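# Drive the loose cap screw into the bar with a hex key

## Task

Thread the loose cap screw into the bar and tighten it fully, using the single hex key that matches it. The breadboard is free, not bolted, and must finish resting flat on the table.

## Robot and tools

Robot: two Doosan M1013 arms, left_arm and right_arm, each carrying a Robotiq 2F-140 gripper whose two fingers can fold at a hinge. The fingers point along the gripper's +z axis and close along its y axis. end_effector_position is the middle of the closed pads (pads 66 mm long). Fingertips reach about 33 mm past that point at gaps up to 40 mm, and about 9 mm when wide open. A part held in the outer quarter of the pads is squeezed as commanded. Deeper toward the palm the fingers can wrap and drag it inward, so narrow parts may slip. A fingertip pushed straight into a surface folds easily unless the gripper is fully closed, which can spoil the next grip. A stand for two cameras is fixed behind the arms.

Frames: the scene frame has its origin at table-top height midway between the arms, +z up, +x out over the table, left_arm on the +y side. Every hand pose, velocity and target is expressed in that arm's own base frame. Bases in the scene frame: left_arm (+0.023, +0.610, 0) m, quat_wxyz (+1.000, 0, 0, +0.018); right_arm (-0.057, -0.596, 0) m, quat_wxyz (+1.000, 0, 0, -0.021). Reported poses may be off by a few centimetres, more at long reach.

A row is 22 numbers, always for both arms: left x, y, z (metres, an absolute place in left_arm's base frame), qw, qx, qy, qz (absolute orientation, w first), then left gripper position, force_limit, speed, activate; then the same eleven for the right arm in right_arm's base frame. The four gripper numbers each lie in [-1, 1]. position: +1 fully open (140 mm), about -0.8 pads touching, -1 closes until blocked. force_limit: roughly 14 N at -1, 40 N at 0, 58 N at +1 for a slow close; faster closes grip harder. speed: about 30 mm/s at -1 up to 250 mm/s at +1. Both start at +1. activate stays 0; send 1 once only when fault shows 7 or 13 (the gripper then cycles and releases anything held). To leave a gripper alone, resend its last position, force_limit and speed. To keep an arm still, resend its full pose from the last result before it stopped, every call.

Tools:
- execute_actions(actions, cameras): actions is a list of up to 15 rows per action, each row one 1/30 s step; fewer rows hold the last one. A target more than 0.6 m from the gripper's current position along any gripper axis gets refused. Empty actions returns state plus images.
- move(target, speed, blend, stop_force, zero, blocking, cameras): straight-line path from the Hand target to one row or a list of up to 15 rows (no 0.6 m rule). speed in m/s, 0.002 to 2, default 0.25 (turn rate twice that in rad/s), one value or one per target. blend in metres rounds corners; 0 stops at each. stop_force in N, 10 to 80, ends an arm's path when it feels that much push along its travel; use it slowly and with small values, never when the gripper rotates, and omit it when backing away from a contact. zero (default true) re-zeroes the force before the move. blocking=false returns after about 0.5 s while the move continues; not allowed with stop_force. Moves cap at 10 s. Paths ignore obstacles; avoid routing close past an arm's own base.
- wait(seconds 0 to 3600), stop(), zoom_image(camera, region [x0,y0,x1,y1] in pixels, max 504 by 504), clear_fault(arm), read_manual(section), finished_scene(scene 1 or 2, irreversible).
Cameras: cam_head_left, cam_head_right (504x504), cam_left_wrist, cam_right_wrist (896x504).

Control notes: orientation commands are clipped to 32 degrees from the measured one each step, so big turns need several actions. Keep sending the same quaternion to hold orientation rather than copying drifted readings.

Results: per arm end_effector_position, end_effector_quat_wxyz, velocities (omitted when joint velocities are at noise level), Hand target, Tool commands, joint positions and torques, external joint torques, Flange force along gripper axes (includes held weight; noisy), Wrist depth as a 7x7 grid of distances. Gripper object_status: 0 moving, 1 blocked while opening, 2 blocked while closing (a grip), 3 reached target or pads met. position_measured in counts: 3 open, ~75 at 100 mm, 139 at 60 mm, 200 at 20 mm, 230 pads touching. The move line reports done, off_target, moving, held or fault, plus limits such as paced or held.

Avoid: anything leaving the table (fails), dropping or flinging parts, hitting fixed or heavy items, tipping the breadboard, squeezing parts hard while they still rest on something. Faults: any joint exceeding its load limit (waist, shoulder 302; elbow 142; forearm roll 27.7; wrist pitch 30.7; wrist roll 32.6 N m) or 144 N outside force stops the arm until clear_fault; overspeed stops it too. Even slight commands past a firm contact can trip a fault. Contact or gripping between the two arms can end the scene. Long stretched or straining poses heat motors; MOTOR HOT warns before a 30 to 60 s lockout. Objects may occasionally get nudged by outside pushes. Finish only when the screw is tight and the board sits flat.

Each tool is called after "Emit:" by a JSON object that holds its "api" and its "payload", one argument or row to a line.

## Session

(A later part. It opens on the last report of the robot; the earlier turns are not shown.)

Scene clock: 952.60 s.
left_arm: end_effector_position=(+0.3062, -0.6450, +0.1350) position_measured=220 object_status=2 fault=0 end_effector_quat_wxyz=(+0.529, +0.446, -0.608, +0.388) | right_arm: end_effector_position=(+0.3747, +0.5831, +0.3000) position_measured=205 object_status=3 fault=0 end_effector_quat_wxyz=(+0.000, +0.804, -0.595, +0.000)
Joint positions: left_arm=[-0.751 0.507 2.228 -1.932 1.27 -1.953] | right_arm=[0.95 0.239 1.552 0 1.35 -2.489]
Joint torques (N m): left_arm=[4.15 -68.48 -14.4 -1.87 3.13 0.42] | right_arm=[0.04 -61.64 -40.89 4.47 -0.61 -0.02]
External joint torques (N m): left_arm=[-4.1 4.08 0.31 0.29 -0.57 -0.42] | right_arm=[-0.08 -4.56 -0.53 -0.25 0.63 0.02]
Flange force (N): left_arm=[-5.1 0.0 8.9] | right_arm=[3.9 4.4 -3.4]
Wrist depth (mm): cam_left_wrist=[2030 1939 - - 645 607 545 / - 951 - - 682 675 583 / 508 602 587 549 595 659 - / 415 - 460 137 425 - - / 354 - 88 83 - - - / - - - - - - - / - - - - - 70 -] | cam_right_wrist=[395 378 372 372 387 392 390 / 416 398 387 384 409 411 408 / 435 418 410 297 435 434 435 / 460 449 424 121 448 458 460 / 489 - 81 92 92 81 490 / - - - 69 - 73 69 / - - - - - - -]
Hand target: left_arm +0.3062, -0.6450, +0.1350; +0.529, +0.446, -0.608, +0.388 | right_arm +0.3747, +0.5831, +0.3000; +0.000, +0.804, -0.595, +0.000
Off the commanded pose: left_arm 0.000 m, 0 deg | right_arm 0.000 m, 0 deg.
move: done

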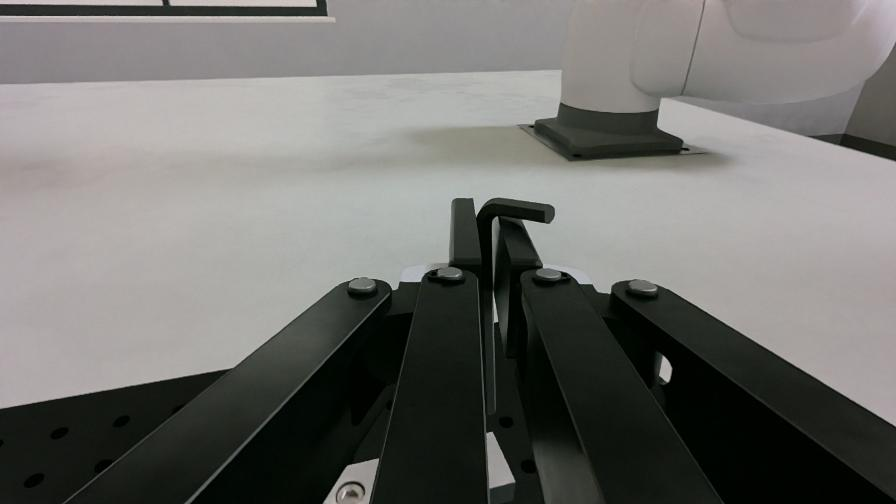

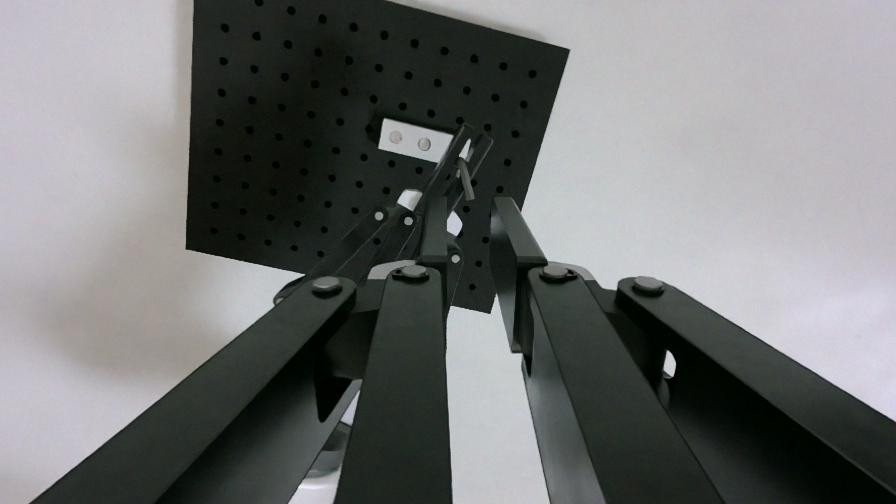

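Emit:
{"api": "move", "payload": {
  "target": [
    [0.3065,-0.6342,0.120,-0.529,-0.446,0.608,-0.388,-1,-1,-1,0,0.3747,0.5831,0.30,0,-0.8039,0.5948,0,-0.6,1,-1,0]
  ],
  "speed": 0.1,
  "cameras": ["cam_left_wrist","cam_right_wrist"]
}}

Emit:
{"api": "zoom_image", "payload": {
  "camera": "cam_left_wrist",
  "region": [440, 380, 560, 500]
}}

Emit:
{"api": "zoom_image", "payload": {
  "camera": "cam_right_wrist",
  "region": [380, 80, 560, 200]
}}

Scene clock: 970.53 s.
left_arm: end_effector_position=(+0.3065, -0.6342, +0.1200) position_measured=220 object_status=2 fault=0 end_effector_quat_wxyz=(+0.529, +0.446, -0.608, +0.388) | right_arm: end_effector_position=(+0.3747, +0.5831, +0.3000) position_measured=205 object_status=3 fault=0 end_effector_quat_wxyz=(+0.000, +0.804, -0.595, +0.000)
Joint positions: left_arm=[-0.735 0.53 2.242 -1.927 1.289 -1.919] | right_arm=[0.95 0.239 1.552 0 1.35 -2.489]
Joint torques (N m): left_arm=[4.6 -69.01 -12.83 -1.76 3.15 0.45] | right_arm=[-0.08 -61.82 -40.75 4.47 -0.57 0.01]
External joint torques (N m): left_arm=[-4.66 4.08 0.26 0.31 -0.55 -0.45] | right_arm=[-0.14 -3.95 -0.61 -0.27 0.59 -0.01]
Flange force (N): left_arm=[-5.1 0.5 9.9] | right_arm=[3.2 3.5 -3.3]
Wrist depth (mm): cam_left_wrist=[- - - - 659 610 551 / - - 992 - 699 716 - / 502 - - 505 - 618 - / 400 - 425 148 120 353 - / - - 88 83 - - - / 223 - - - - - - / - - - - - 70 -] | cam_right_wrist=[394 377 367 373 389 393 391 / 414 396 390 388 405 410 413 / 432 421 412 390 429 432 429 / 462 462 429 121 448 459 458 / 493 482 81 92 92 86 486 / 505 - - 69 - 73 69 / - - - - - - -]
Hand target: left_arm +0.3065, -0.6342, +0.1200; +0.529, +0.446, -0.608, +0.388 | right_arm +0.3747, +0.5831, +0.3000; +0.000, +0.804, -0.595, +0.000
Off the commanded pose: left_arm 0.000 m, 0 deg | right_arm 0.000 m, 0 deg.
move: done

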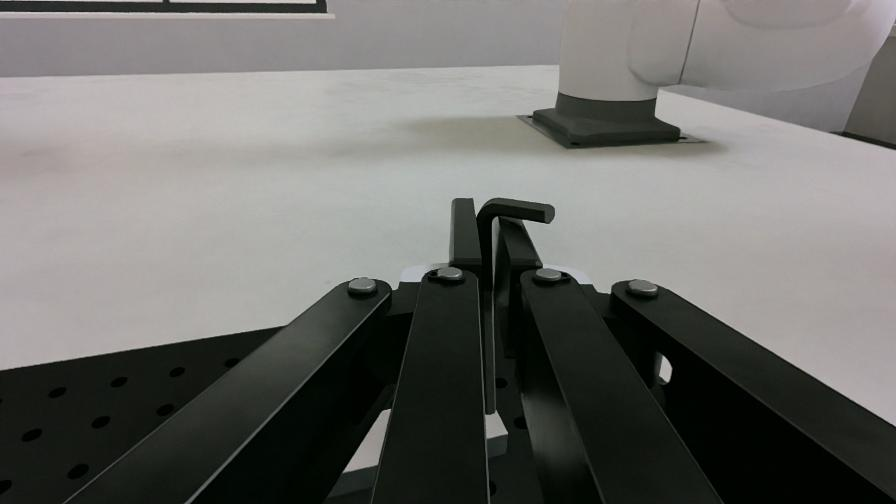

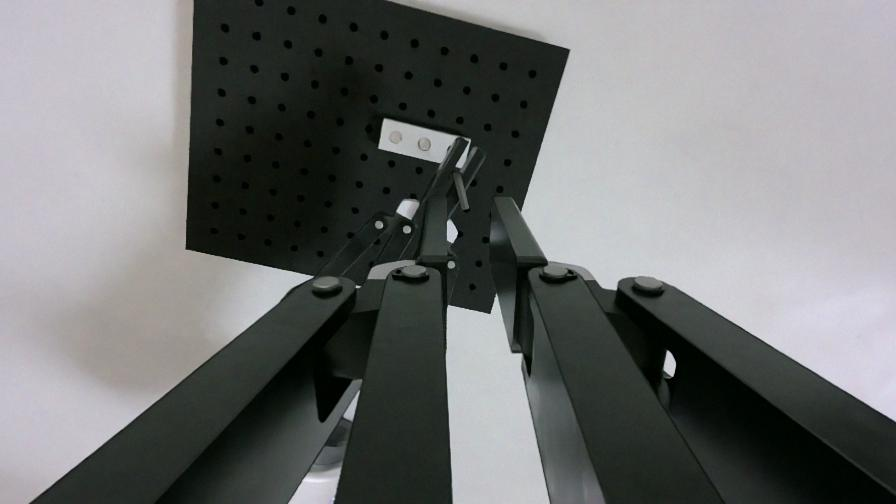

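Scaled by 4.200 from the camera's image (finer frame: 1280x720).

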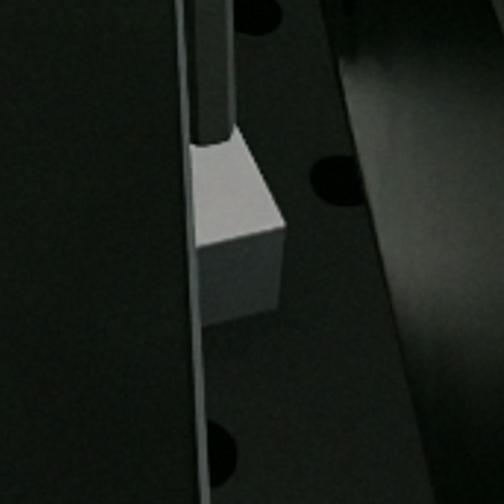

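Scaled by 2.800 from the camera's image (finer frame: 1280x720).

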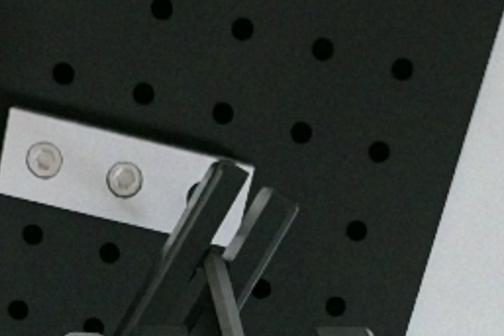

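Emit:
{"api": "move", "payload": {
  "target": [
    [0.3097,-0.6438,0.114,-0.529,-0.446,0.608,-0.388,-1,-1,-1,0,0.3747,0.5831,0.30,0,-0.8039,0.5948,0,-0.6,1,-1,0]
  ],
  "speed": 0.06,
  "cameras": ["cam_left_wrist","cam_right_wrist"]
}}

Emit:
{"api": "zoom_image", "payload": {
  "camera": "cam_left_wrist",
  "region": [440, 380, 560, 500]
}}

Emit:
{"api": "zoom_image", "payload": {
  "camera": "cam_right_wrist",
  "region": [380, 80, 560, 200]
}}

Scene clock: 982.43 s.
left_arm: end_effector_position=(+0.3097, -0.6438, +0.1140) position_measured=220 object_status=2 fault=0 end_effector_quat_wxyz=(+0.529, +0.446, -0.608, +0.388) | right_arm: end_effector_position=(+0.3747, +0.5831, +0.3000) position_measured=205 object_status=3 fault=0 end_effector_quat_wxyz=(+0.000, +0.804, -0.595, +0.000)
Joint positions: left_arm=[-0.745 0.548 2.226 -1.937 1.286 -1.916] | right_arm=[0.95 0.239 1.552 0 1.35 -2.489]
Joint torques (N m): left_arm=[4.49 -70.72 -12.87 -1.76 3.15 0.44] | right_arm=[0.59 -61.1 -40.76 4.52 -0.58 0]
External joint torques (N m): left_arm=[-4.4 4.2 0.33 0.31 -0.56 -0.44] | right_arm=[-0.81 -4.73 -0.64 -0.31 0.59 0]
Flange force (N): left_arm=[-5.4 0.4 9.3] | right_arm=[4.8 3.8 -3.6]
Wrist depth (mm): cam_left_wrist=[- - - - 643 598 557 / 859 - 857 - 678 697 - / - 526 659 517 550 528 544 / 372 371 375 137 362 379 384 / 297 - 88 83 - 312 302 / - - - - - - 253 / - - - - - 70 -] | cam_right_wrist=[393 369 371 371 388 402 392 / 414 398 389 386 406 413 411 / 438 419 412 315 - 431 432 / 460 458 423 121 122 460 460 / 485 476 81 92 92 86 488 / 517 - - 69 - 73 66 / - - - - - - -]
Hand target: left_arm +0.3097, -0.6438, +0.1140; +0.529, +0.446, -0.608, +0.388 | right_arm +0.3747, +0.5831, +0.3000; +0.000, +0.804, -0.595, +0.000
Off the commanded pose: left_arm 0.000 m, 0 deg | right_arm 0.000 m, 0 deg.
move: done

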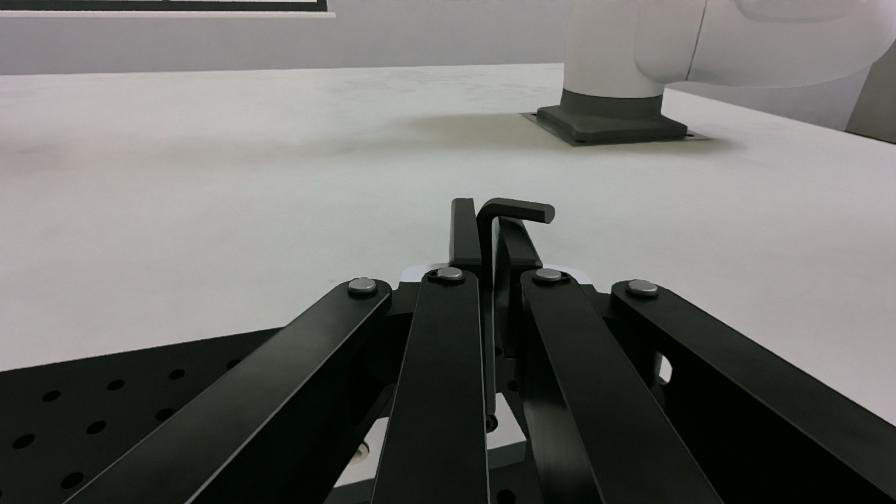

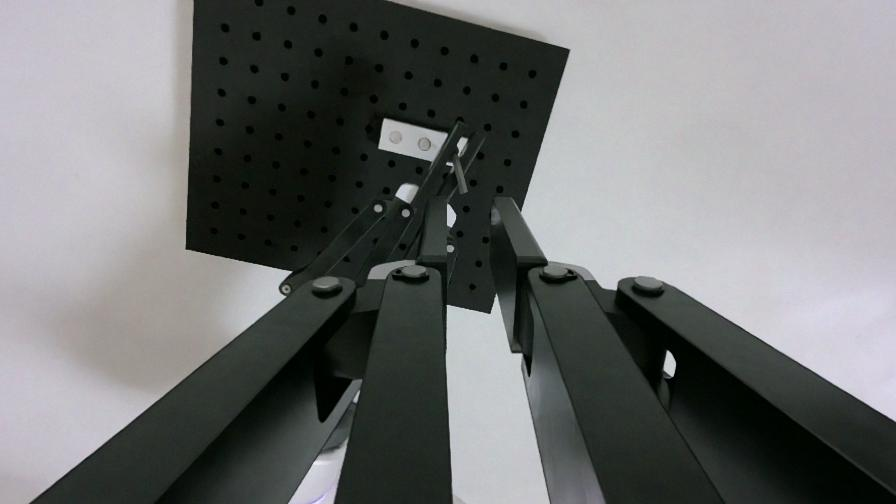

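Scaled by 4.200 from the camera's image (finer frame: 1280x720).

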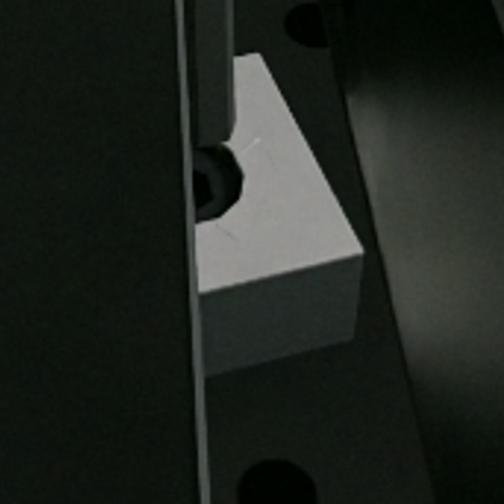

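Scaled by 2.800 from the camera's image (finer frame: 1280x720).

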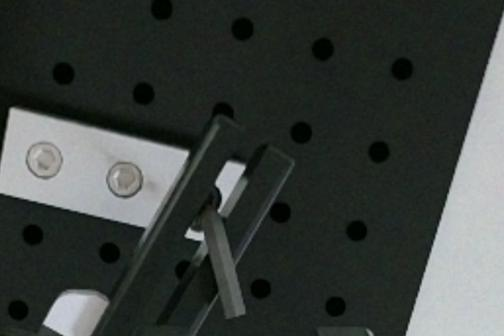

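Emit:
{"api": "move", "payload": {
  "target": [
    [0.3079,-0.6495,0.106,-0.529,-0.446,0.608,-0.388,-1,-1,-1,0,0.3747,0.5831,0.30,0,-0.8039,0.5948,0,-0.6,1,-1,0]
  ],
  "speed": 0.05,
  "stop_force": 10,
  "cameras": ["cam_left_wrist"]
}}

Emit:
{"api": "zoom_image", "payload": {
  "camera": "cam_left_wrist",
  "region": [440, 380, 560, 500]
}}

Scene clock: 988.97 s.
left_arm: end_effector_position=(+0.3079, -0.6495, +0.1060) position_measured=220 object_status=2 fault=0 end_effector_quat_wxyz=(+0.529, +0.446, -0.608, +0.388) | right_arm: end_effector_position=(+0.3747, +0.5831, +0.3000) position_measured=205 object_status=3 fault=0 end_effector_quat_wxyz=(+0.000, +0.804, -0.595, +0.000)
Joint positions: left_arm=[-0.755 0.565 2.222 -1.95 1.288 -1.903] | right_arm=[0.95 0.239 1.552 0 1.35 -2.489]
Joint torques (N m): left_arm=[4.32 -71.44 -12.27 -1.69 3.21 0.46] | right_arm=[0 -61.4 -40.78 4.66 -0.57 0.04]
External joint torques (N m): left_arm=[-4.19 3.9 0.17 0.27 -0.6 -0.46] | right_arm=[0.07 -3.99 -0.37 -0.46 0.59 -0.04]
Flange force (N): left_arm=[-4.8 0.3 8.9] | right_arm=[3.4 4.1 -2.9]
Wrist depth (mm): cam_left_wrist=[1999 1983 - 2344 637 604 556 / - 803 - - 675 653 - / - 490 519 503 500 506 528 / 352 366 360 136 362 367 - / - - 88 83 - 299 - / 203 - - - - - 243 / - - - - - 70 -] | cam_right_wrist=[395 380 370 371 387 395 392 / 415 397 390 385 409 407 412 / 440 419 409 321 438 441 439 / 459 463 424 122 450 461 460 / 489 483 81 92 92 86 488 / 517 - - 69 - 73 66 / - - - - - - -]
Hand target: left_arm +0.3079, -0.6495, +0.1060; +0.529, +0.446, -0.608, +0.388 | right_arm +0.3747, +0.5831, +0.3000; +0.000, +0.804, -0.595, +0.000
Off the commanded pose: left_arm 0.000 m, 0 deg | right_arm 0.000 m, 0 deg.
move: done

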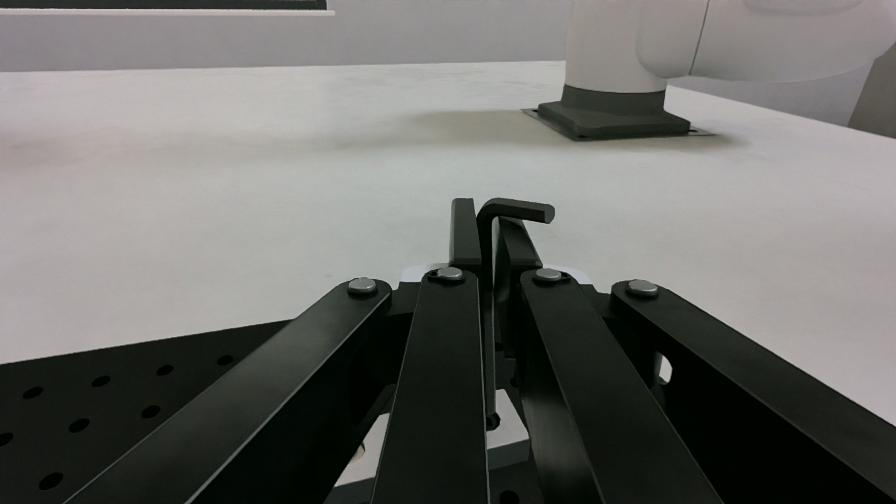

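Scaled by 4.200 from the camera's image (finer frame: 1280x720).

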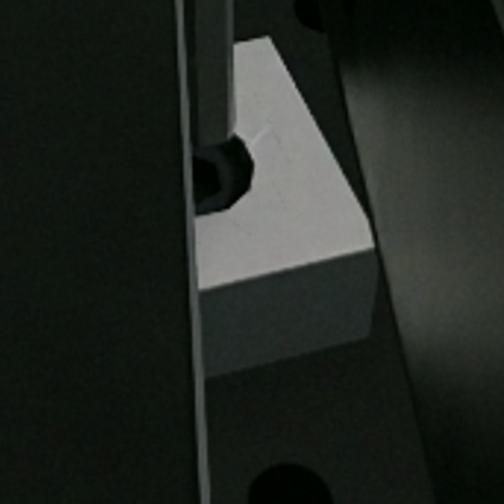

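Emit:
{"api": "move", "payload": {
  "target": [
    [0.3079,-0.6495,0.099,-0.529,-0.446,0.608,-0.388,-1,-1,-1,0,0.3747,0.5831,0.30,0,-0.8039,0.5948,0,-0.6,1,-1,0]
  ],
  "speed": 0.015,
  "stop_force": 10,
  "cameras": ["cam_left_wrist"]
}}

Emit:
{"api": "zoom_image", "payload": {
  "camera": "cam_left_wrist",
  "region": [440, 380, 560, 500]
}}

Scene clock: 994.77 s.
left_arm: end_effector_position=(+0.3079, -0.6495, +0.0990) position_measured=220 object_status=2 fault=0 end_effector_quat_wxyz=(+0.529, +0.446, -0.608, +0.388) | right_arm: end_effector_position=(+0.3747, +0.5831, +0.3000) position_measured=205 object_status=3 fault=0 end_effector_quat_wxyz=(+0.000, +0.804, -0.595, +0.000)
Joint positions: left_arm=[-0.755 0.578 2.222 -1.954 1.293 -1.89] | right_arm=[0.95 0.239 1.552 0 1.35 -2.489]
Joint torques (N m): left_arm=[4.36 -72.12 -11.65 -1.66 3.16 0.44] | right_arm=[0.47 -61.45 -40.66 4.51 -0.56 -0.02]
External joint torques (N m): left_arm=[-4.23 3.95 0.1 0.29 -0.54 -0.44] | right_arm=[-0.58 -4.75 -0.78 -0.29 0.58 0.02]
Flange force (N): left_arm=[-5.0 0.2 9.0] | right_arm=[4.3 3.8 -3.8]
Wrist depth (mm): cam_left_wrist=[- - - - 648 607 554 / 763 - - - 686 670 - / 475 - - 516 - 499 488 / 334 365 - 137 110 372 353 / 281 - 88 83 - - 282 / - - - - - - - / - - - - - 70 -] | cam_right_wrist=[393 377 369 374 386 390 392 / 415 383 389 385 408 409 412 / 436 415 413 386 434 433 434 / 464 453 426 122 450 460 458 / 489 - 81 86 92 86 482 / 513 - - 69 - 73 502 / - - - - - - -]
Hand target: left_arm +0.3079, -0.6495, +0.0990; +0.529, +0.446, -0.608, +0.388 | right_arm +0.3747, +0.5831, +0.3000; +0.000, +0.804, -0.595, +0.000
Off the commanded pose: left_arm 0.000 m, 0 deg | right_arm 0.000 m, 0 deg.
move: done

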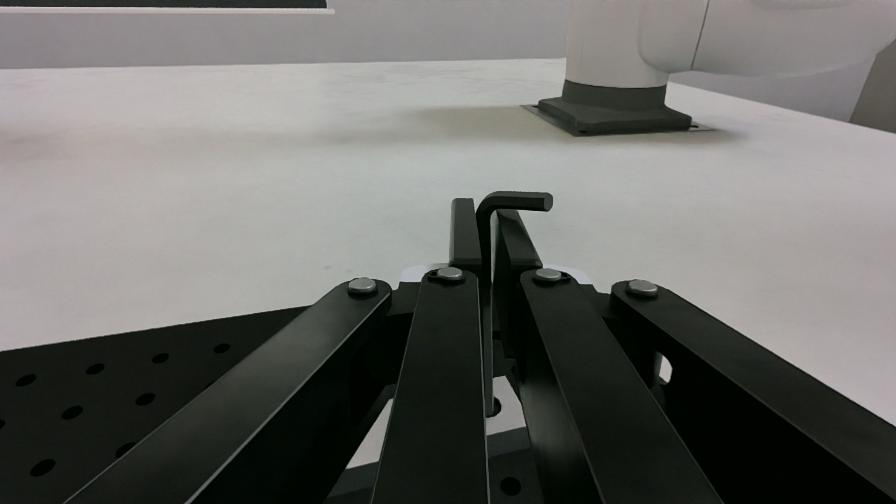

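Scaled by 4.200 from the camera's image (finer frame: 1280x720).

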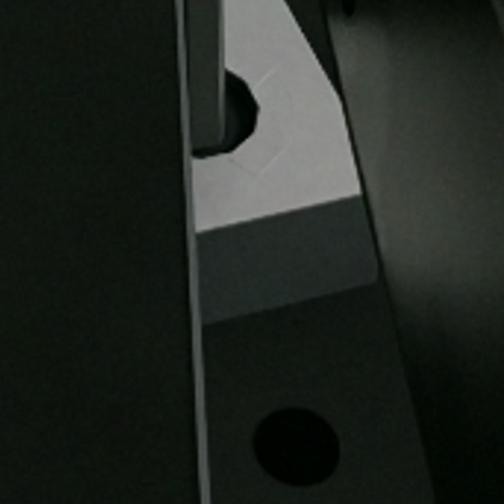

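Emit:
{"api": "move", "payload": {
  "target": [
    [0.3079,-0.6495,0.104,-0.529,-0.446,0.608,-0.388,-1,-1,-1,0,0.3747,0.5831,0.30,0,-0.8039,0.5948,0,-0.6,1,-1,0],
    [0.3065,-0.6522,0.104,-0.529,-0.446,0.608,-0.388,-1,-1,-1,0,0.3747,0.5831,0.30,0,-0.8039,0.5948,0,-0.6,1,-1,0]
  ],
  "speed": 0.04,
  "cameras": ["cam_left_wrist","cam_right_wrist"]
}}

Emit:
{"api": "zoom_image", "payload": {
  "camera": "cam_left_wrist",
  "region": [440, 380, 560, 500]
}}

Emit:
{"api": "zoom_image", "payload": {
  "camera": "cam_right_wrist",
  "region": [380, 80, 560, 200]
}}

Scene clock: 1002.00 s.
left_arm: end_effector_position=(+0.3065, -0.6522, +0.1041) position_measured=220 object_status=2 fault=0 end_effector_quat_wxyz=(+0.529, +0.446, -0.608, +0.388) | right_arm: end_effector_position=(+0.3747, +0.5831, +0.3000) position_measured=205 object_status=3 fault=0 end_effector_quat_wxyz=(+0.000, +0.804, -0.595, +0.000)
Joint positions: left_arm=[-0.76 0.569 2.221 -1.957 1.287 -1.899] | right_arm=[0.95 0.239 1.552 0 1.35 -2.489]
Joint torques (N m): left_arm=[4.4 -72.24 -12.13 -1.81 3.18 0.43] | right_arm=[-0.04 -61.44 -40.57 4.52 -0.54 0.03]
External joint torques (N m): left_arm=[-4.04 4.35 0.13 0.4 -0.57 -0.43] | right_arm=[-0.02 -4.74 -0.98 -0.29 0.55 -0.03]
Flange force (N): left_arm=[-5.7 -0.3 8.7] | right_arm=[3.5 4.0 -4.0]
Wrist depth (mm): cam_left_wrist=[2046 - 2262 - 638 598 558 / 726 - 706 818 684 716 - / - 501 497 - 462 501 500 / 343 359 379 136 357 361 359 / 310 293 88 83 - - 277 / - - - - - - - / - - - - - 70 -] | cam_right_wrist=[393 377 367 371 389 394 392 / 415 399 387 383 406 410 412 / 435 419 407 320 436 436 435 / 461 439 424 121 450 462 460 / 489 476 81 92 92 81 485 / - - - 69 - 74 503 / - - - - - - -]
Hand target: left_arm +0.3065, -0.6522, +0.1040; +0.529, +0.446, -0.608, +0.388 | right_arm +0.3747, +0.5831, +0.3000; +0.000, +0.804, -0.595, +0.000
Off the commanded pose: left_arm 0.000 m, 0 deg | right_arm 0.000 m, 0 deg.
move: done

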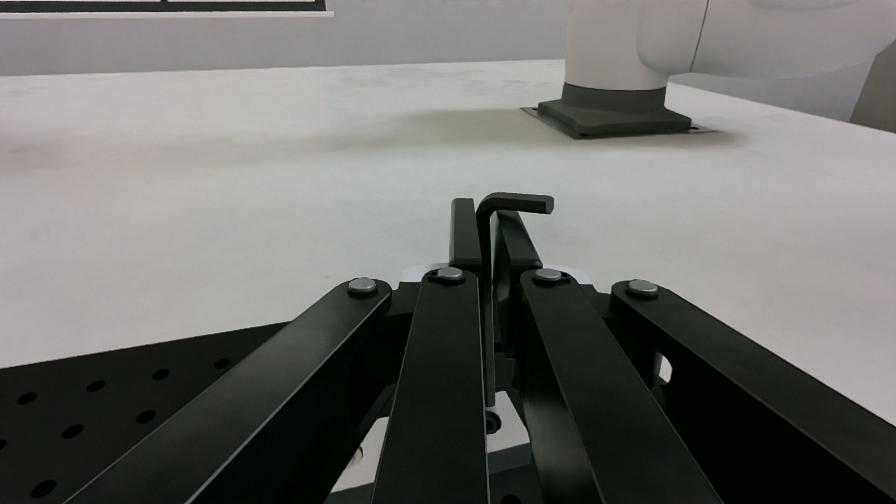

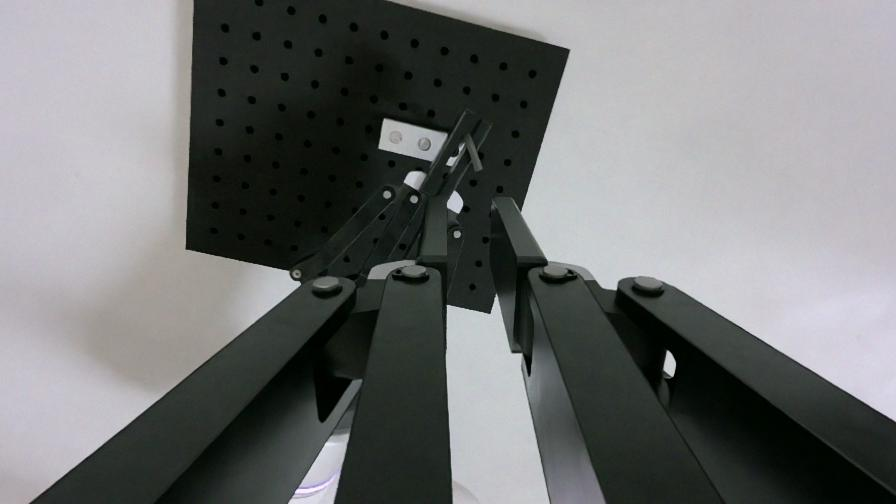

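Scaled by 4.200 from the camera's image (finer frame: 1280x720).

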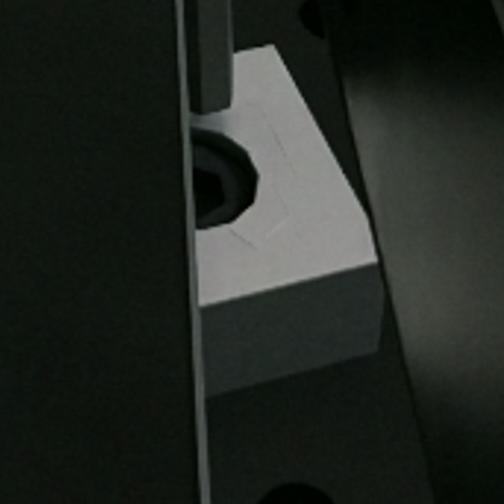

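Scaled by 2.800 from the camera's image (finer frame: 1280x720).

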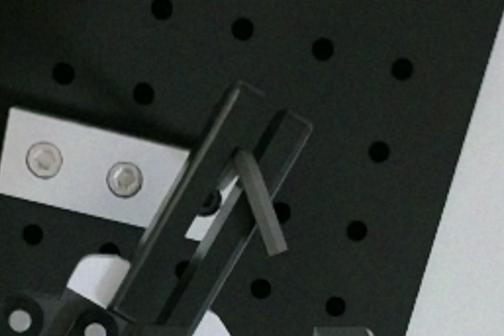

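Emit:
{"api": "move", "payload": {
  "target": [
    [0.3065,-0.6522,0.0965,-0.529,-0.446,0.608,-0.388,-1,-1,-1,0,0.3747,0.5831,0.30,0,-0.8039,0.5948,0,-0.6,1,-1,0]
  ],
  "speed": 0.015,
  "stop_force": 10,
  "cameras": ["cam_left_wrist","cam_right_wrist"]
}}

Emit:
{"api": "zoom_image", "payload": {
  "camera": "cam_left_wrist",
  "region": [440, 380, 560, 500]
}}

Emit:
{"api": "zoom_image", "payload": {
  "camera": "cam_left_wrist",
  "region": [420, 160, 580, 280]
}}

Scene clock: 1012.30 s.
left_arm: end_effector_position=(+0.3065, -0.6522, +0.0965) position_measured=220 object_status=2 fault=0 end_effector_quat_wxyz=(+0.529, +0.446, -0.608, +0.388) | right_arm: end_effector_position=(+0.3747, +0.5831, +0.3000) position_measured=205 object_status=3 fault=0 end_effector_quat_wxyz=(+0.000, +0.804, -0.595, +0.000)
Joint positions: left_arm=[-0.76 0.583 2.22 -1.96 1.292 -1.885] | right_arm=[0.95 0.239 1.552 0 1.35 -2.489]
Joint torques (N m): left_arm=[4.22 -72.46 -11.54 -1.65 3.18 0.41] | right_arm=[-0.18 -61.46 -40.67 4.49 -0.6 0]
External joint torques (N m): left_arm=[-3.95 3.95 0.15 0.29 -0.56 -0.41] | right_arm=[-0.04 -4.51 -0.73 -0.29 0.62 0]
Flange force (N): left_arm=[-5.1 0.2 8.5] | right_arm=[3.5 4.1 -3.7]
Wrist depth (mm): cam_left_wrist=[1882 1924 - - 645 602 550 / - - - - 659 691 770 / - - - - 612 479 - / 338 314 - - 120 342 346 / 214 - 88 - - - - / - - - - - - - / - - - - - 70 -] | cam_right_wrist=[393 376 368 371 387 391 392 / 412 395 388 383 406 413 413 / 435 416 408 329 435 435 436 / 463 445 422 121 111 460 459 / 491 477 81 92 92 86 484 / 517 - - 66 - 73 66 / - - - - - - -]
Hand target: left_arm +0.3065, -0.6522, +0.0965; +0.529, +0.446, -0.608, +0.388 | right_arm +0.3747, +0.5831, +0.3000; +0.000, +0.804, -0.595, +0.000
Off the commanded pose: left_arm 0.000 m, 0 deg | right_arm 0.000 m, 0 deg.
move: done

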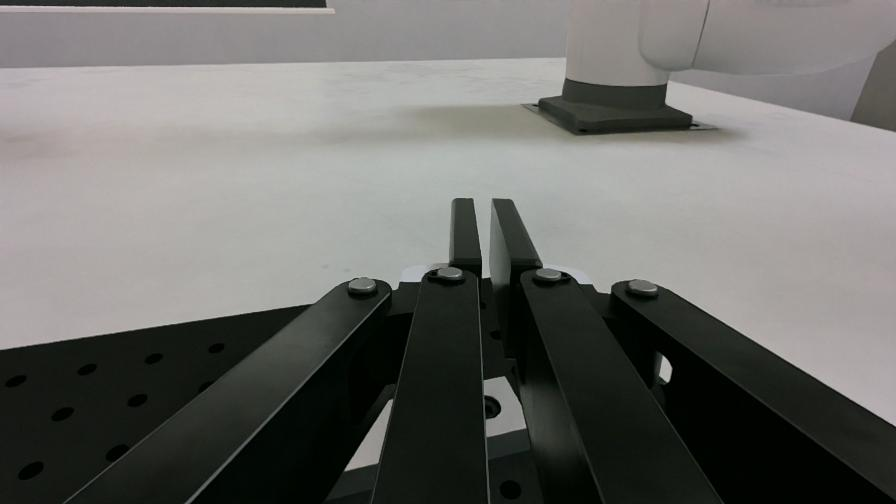

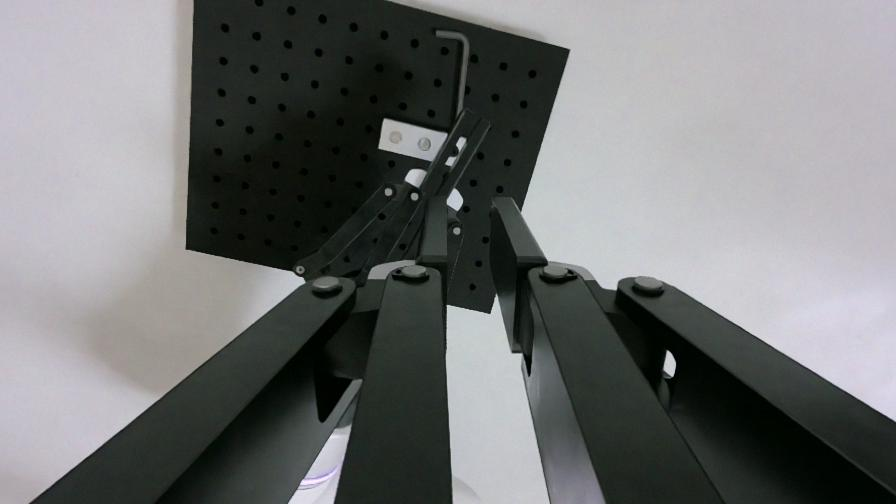

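Scaled by 4.200 from the camera's image (finer frame: 1280x720).

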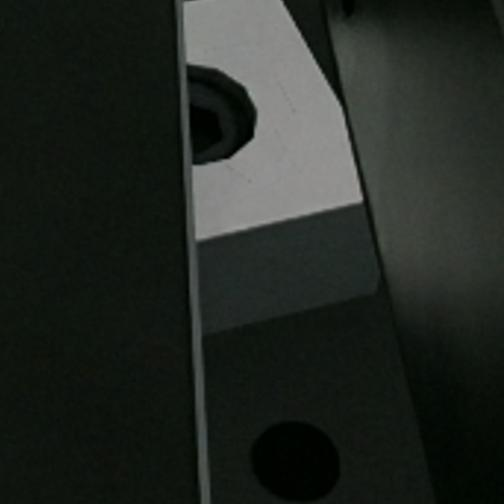

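Scaled by 3.150 from the camera's image (finer frame: 1280x720).

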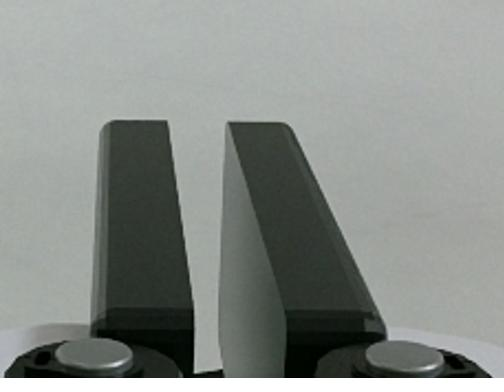

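Emit:
{"api": "move", "payload": {
  "target": [
    [0.3065,-0.6522,0.13,-0.529,-0.446,0.608,-0.388,-0.5,-1,0,0,0.3747,0.5831,0.30,0,-0.8039,0.5948,0,-0.6,1,-1,0],
    [0.3400,-0.5450,0.20,-0.529,-0.446,0.608,-0.388,-0.5,-1,0,0,0.3747,0.5831,0.30,0,-0.8039,0.5948,0,-0.6,1,-1,0]
  ],
  "speed": 0.2,
  "blend": [0.02,0],
  "cameras": ["cam_left_wrist","cam_right_wrist"]
}}

Emit:
{"api": "zoom_image", "payload": {
  "camera": "cam_right_wrist",
  "region": [360, 0, 560, 200]
}}

Scene clock: 1025.23 s.
left_arm: end_effector_position=(+0.3399, -0.5450, +0.1999) position_measured=192 object_status=3 fault=0 end_effector_quat_wxyz=(+0.529, +0.446, -0.608, +0.388) | right_arm: end_effector_position=(+0.3747, +0.5831, +0.3000) position_measured=205 object_status=3 fault=0 end_effector_quat_wxyz=(+0.000, +0.804, -0.595, +0.000)
Joint positions: left_arm=[-0.554 0.362 2.265 -1.72 1.328 -2.085] | right_arm=[0.95 0.239 1.552 0 1.35 -2.489]
Joint torques (N m): left_arm=[4.22 -58.37 -18.07 -1.89 2.95 0.44] | right_arm=[-0.13 -61.18 -40.52 4.52 -0.56 -0.03]
External joint torques (N m): left_arm=[-4.2 3.98 0.37 0.26 -0.55 -0.44] | right_arm=[-0.23 -4.29 -0.67 -0.33 0.58 0.03]
Flange force (N): left_arm=[-4.8 -1.8 9.7] | right_arm=[3.6 3.8 -3.5]
Wrist depth (mm): cam_left_wrist=[2149 2223 2113 - 728 671 - / - - 1146 - 793 714 3106 / 840 779 754 743 843 767 4445 / 542 - 562 - 158 558 - / 433 454 83 - - 93 - / - - - - - - - / - - - - - - -] | cam_right_wrist=[395 376 371 374 389 393 392 / 414 399 389 384 407 - 412 / 437 421 412 410 435 433 430 / 459 463 429 121 451 459 460 / 490 480 81 92 92 81 480 / 511 - - 69 - 73 69 / - - - - - - -]
Hand target: left_arm +0.3400, -0.5450, +0.2000; +0.529, +0.446, -0.608, +0.388 | right_arm +0.3747, +0.5831, +0.3000; +0.000, +0.804, -0.595, +0.000
Off the commanded pose: left_arm 0.000 m, 0 deg | right_arm 0.000 m, 0 deg.
move: done; blend cut to 0.0167 m at target 1

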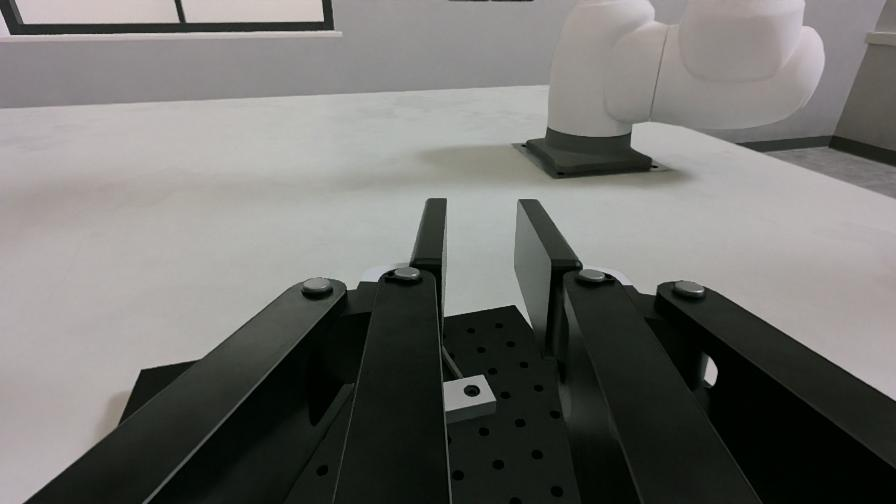

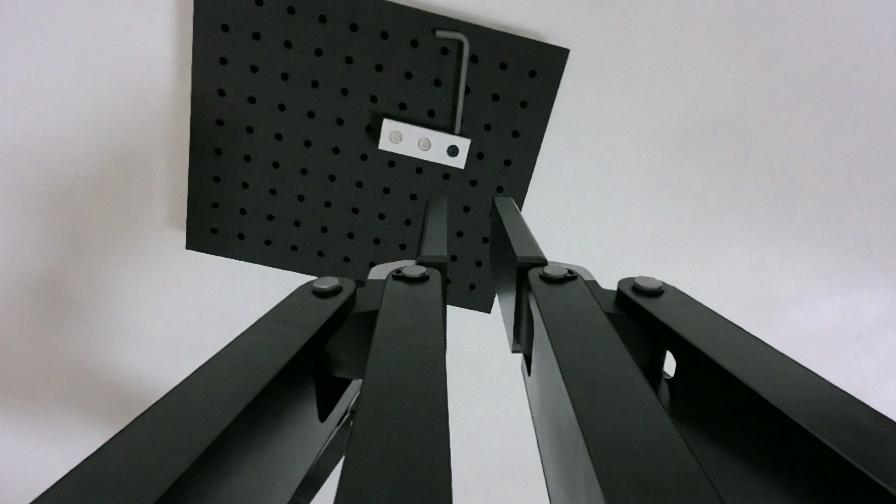

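Scaled by 2.520 from the camera's image (finer frame: 1280x720).

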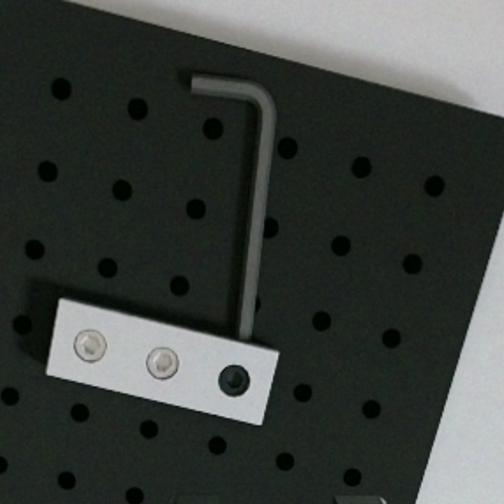

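Emit:
{"api": "move", "payload": {
  "target": [
    [0.3400,-0.5450,0.24,-0.529,-0.446,0.608,-0.388,-0.5,-1,0,0,0.3000,0.4000,0.36,0,-0.8039,0.5948,0,-0.6,1,-1,0],
    [0.3300,-0.6200,0.24,0,-0.5913,0.8065,0,-0.5,-1,0,0,0.3000,0.4000,0.36,0,-0.8039,0.5948,0,-0.6,1,-1,0],
    [0.3110,-0.7030,0.16,0,-0.7604,0.6494,0,-0.5,-1,0,0,0.3000,0.4000,0.36,0,-0.8039,0.5948,0,-0.6,1,-1,0]
  ],
  "speed": 0.3,
  "blend": [0.02,0.02,0],
  "cameras": ["cam_left_wrist","cam_right_wrist"]
}}

Emit:
{"api": "zoom_image", "payload": {
  "camera": "cam_left_wrist",
  "region": [340, 0, 620, 250]
}}

Scene clock: 1045.67 s.
left_arm: end_effector_position=(+0.3110, -0.7030, +0.1601) position_measured=192 object_status=3 fault=0 end_effector_quat_wxyz=(+0.000, +0.760, -0.649, +0.000) | right_arm: end_effector_position=(+0.3000, +0.4000, +0.3600) position_measured=205 object_status=3 fault=0 end_effector_quat_wxyz=(+0.000, +0.804, -0.595, +0.000)
Joint positions: left_arm=[-1.199 0.426 1.559 0 1.157 -4.498] | right_arm=[0.858 -0.088 1.798 0 1.432 -2.58]
Joint torques (N m): left_arm=[4.03 -85.35 -39.51 3.94 0.39 0.46] | right_arm=[0.26 -29.54 -41.08 4.52 -0.54 0.01]
External joint torques (N m): left_arm=[-4.17 4.06 0.97 0 -0.44 -0.46] | right_arm=[-0.28 -3.23 -0.89 -0.25 0.56 -0.01]
Flange force (N): left_arm=[4.7 5.0 4.3] | right_arm=[2.9 3.0 -3.2]
Wrist depth (mm): cam_left_wrist=[- 266 263 263 - 263 254 / - - 262 272 265 281 - / - - - - 262 287 - / 284 284 281 270 124 302 311 / 306 294 83 291 - 93 - / - - - - - - - / - - - - - - -] | cam_right_wrist=[445 448 448 443 438 455 443 / 471 471 465 470 473 470 - / 498 476 485 484 496 493 511 / 520 495 490 111 516 523 530 / 559 511 81 92 92 86 554 / 580 - - 69 - 74 584 / - - - - - - -]
Hand target: left_arm +0.3110, -0.7030, +0.1600; +0.000, +0.760, -0.649, +0.000 | right_arm +0.3000, +0.4000, +0.3600; +0.000, +0.804, -0.595, +0.000
Off the commanded pose: left_arm 0.000 m, 0 deg | right_arm 0.000 m, 0 deg.
move: done

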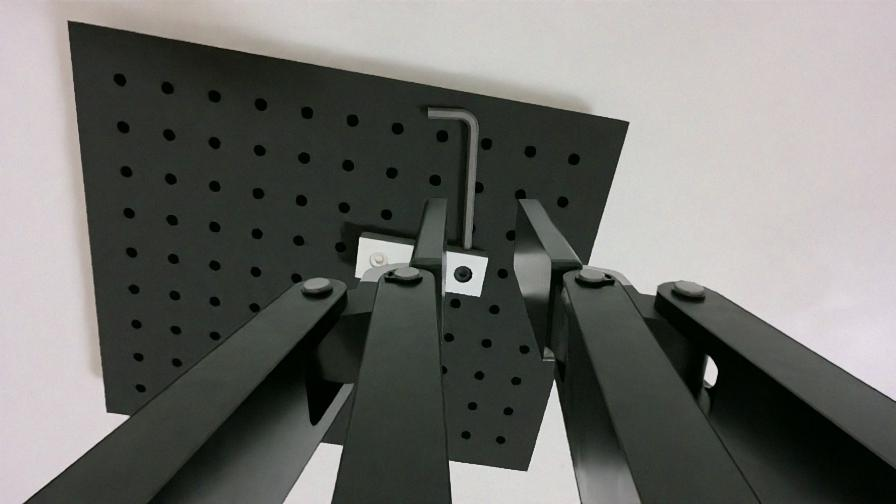

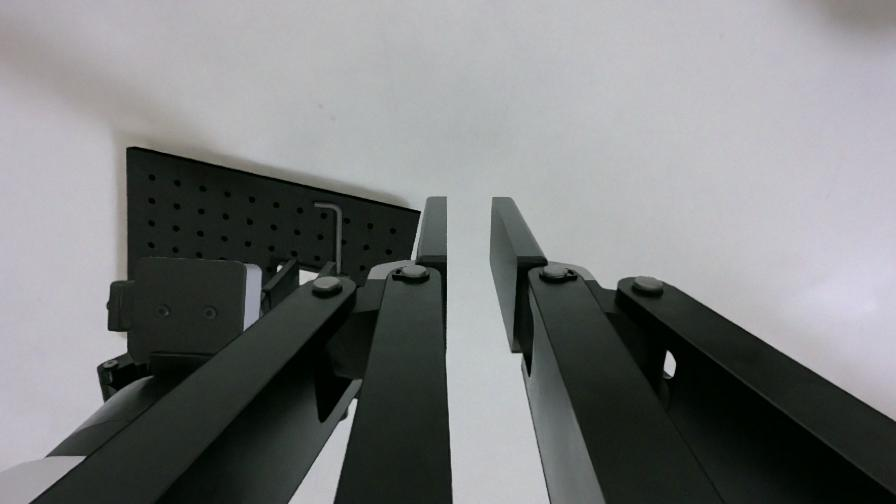

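Scaled by 1.800 from the camera's image (finer frame: 1280x720).

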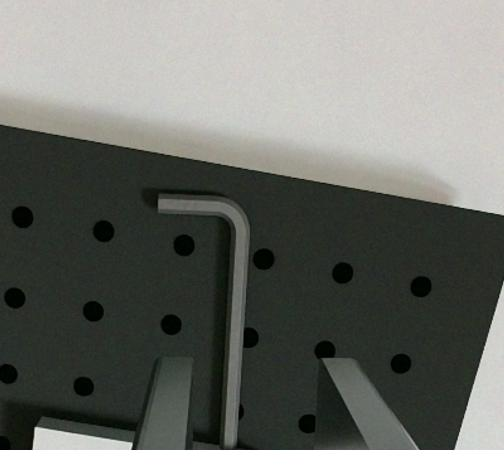

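Emit:
{"api": "move", "payload": {
  "target": [
    [0.3125,-0.7028,0.085,0,-0.7490,0.6626,0,-0.5,-1,0,0,0.3000,0.4000,0.36,0,-0.8039,0.5948,0,-0.6,1,-1,0]
  ],
  "speed": 0.15,
  "cameras": ["cam_left_wrist"]
}}

Emit:
{"api": "move", "payload": {
  "target": [
    [0.3125,-0.7028,0.0625,0,-0.7490,0.6626,0,-0.5,-1,0,0,0.3000,0.4000,0.36,0,-0.8039,0.5948,0,-0.6,1,-1,0]
  ],
  "speed": 0.03,
  "stop_force": 12,
  "cameras": ["cam_left_wrist"]
}}

Scene clock: 1055.30 s.
left_arm: end_effector_position=(+0.3125, -0.7028, +0.0850) position_measured=192 object_status=3 fault=0 end_effector_quat_wxyz=(+0.000, +0.749, -0.663, +0.000) | right_arm: end_effector_position=(+0.3000, +0.4000, +0.3600) position_measured=205 object_status=3 fault=0 end_effector_quat_wxyz=(+0.000, +0.804, -0.595, +0.000)
Joint positions: left_arm=[-1.197 0.482 1.623 0 1.037 -4.461] | right_arm=[0.858 -0.088 1.798 0 1.432 -2.58]
Joint torques (N m): left_arm=[4.41 -88.41 -36.95 3.58 0.39 0.45] | right_arm=[0.26 -30.1 -41.37 4.52 -0.54 0.01]
External joint torques (N m): left_arm=[-4.27 4.19 0.75 0.13 -0.45 -0.45] | right_arm=[-0.16 -2.73 -0.63 -0.24 0.56 -0.01]
Flange force (N): left_arm=[5.1 4.8 4.7] | right_arm=[2.4 2.8 -2.7]
Wrist depth (mm): cam_left_wrist=[- 178 199 196 - 198 198 / - - 183 186 - - - / - - 195 - 193 190 217 / - 208 201 200 158 228 - / 217 212 83 205 - 93 237 / - - - 229 - - - / - - - 244 - - -] | cam_right_wrist=[450 451 446 443 447 465 447 / 477 471 478 470 470 469 473 / 496 475 485 489 496 493 495 / 520 491 486 116 512 525 506 / 553 519 81 92 92 86 551 / 588 - - 69 - 73 66 / - - - - - - -]
Hand target: left_arm +0.3125, -0.7028, +0.0850; +0.000, +0.749, -0.663, +0.000 | right_arm +0.3000, +0.4000, +0.3600; +0.000, +0.804, -0.595, +0.000
Off the commanded pose: left_arm 0.000 m, 0 deg | right_arm 0.000 m, 0 deg.
move: done

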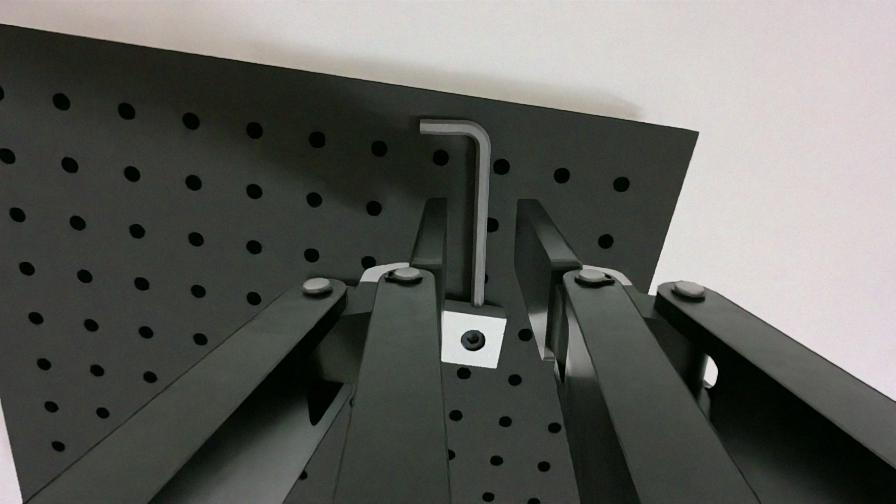

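Scene clock: 1056.67 s.
left_arm: end_effector_position=(+0.3125, -0.7028, +0.0625) position_measured=192 object_status=3 fault=0 end_effector_quat_wxyz=(+0.000, +0.749, -0.663, +0.000) | right_arm: end_effector_position=(+0.3000, +0.4000, +0.3600) position_measured=205 object_status=3 fault=0 end_effector_quat_wxyz=(+0.000, +0.804, -0.595, +0.000)
Joint positions: left_arm=[-1.197 0.501 1.64 0 1.001 -4.461] | right_arm=[0.858 -0.088 1.798 0 1.432 -2.58]
Joint torques (N m): left_arm=[4.23 -89.18 -36.12 3.5 0.38 0.43] | right_arm=[-0.14 -29.14 -41.4 4.61 -0.53 0]
External joint torques (N m): left_arm=[-3.48 4.01 0.82 0.12 -0.42 -0.43] | right_arm=[0.21 -3.65 -0.6 -0.33 0.54 0]
Flange force (N): left_arm=[4.4 4.0 4.7] | right_arm=[2.7 4.4 -2.8]
Wrist depth (mm): cam_left_wrist=[- 177 179 178 176 - 177 / - 163 162 163 - - 182 / 172 176 - 168 166 169 - / 180 180 - 176 125 181 - / 192 190 83 83 - 93 - / - - - 202 - - - / - - - 216 - - -] | cam_right_wrist=[447 444 450 442 451 447 444 / 471 466 474 470 481 474 473 / 496 475 484 506 497 499 498 / 521 489 485 122 518 526 502 / 554 516 81 92 92 86 - / 582 - - 65 - 73 66 / - - - - - - -]
Hand target: left_arm +0.3125, -0.7028, +0.0625; +0.000, +0.749, -0.663, +0.000 | right_arm +0.3000, +0.4000, +0.3600; +0.000, +0.804, -0.595, +0.000
Off the commanded pose: left_arm 0.000 m, 0 deg | right_arm 0.000 m, 0 deg.
move: done

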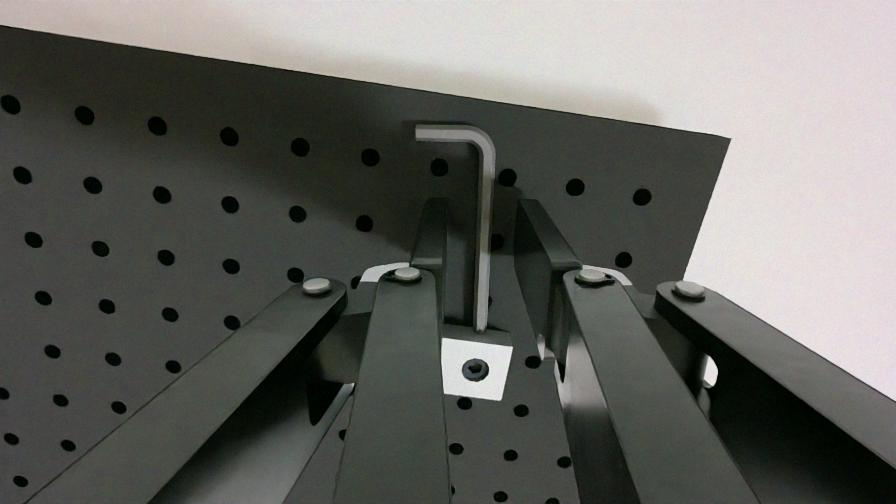

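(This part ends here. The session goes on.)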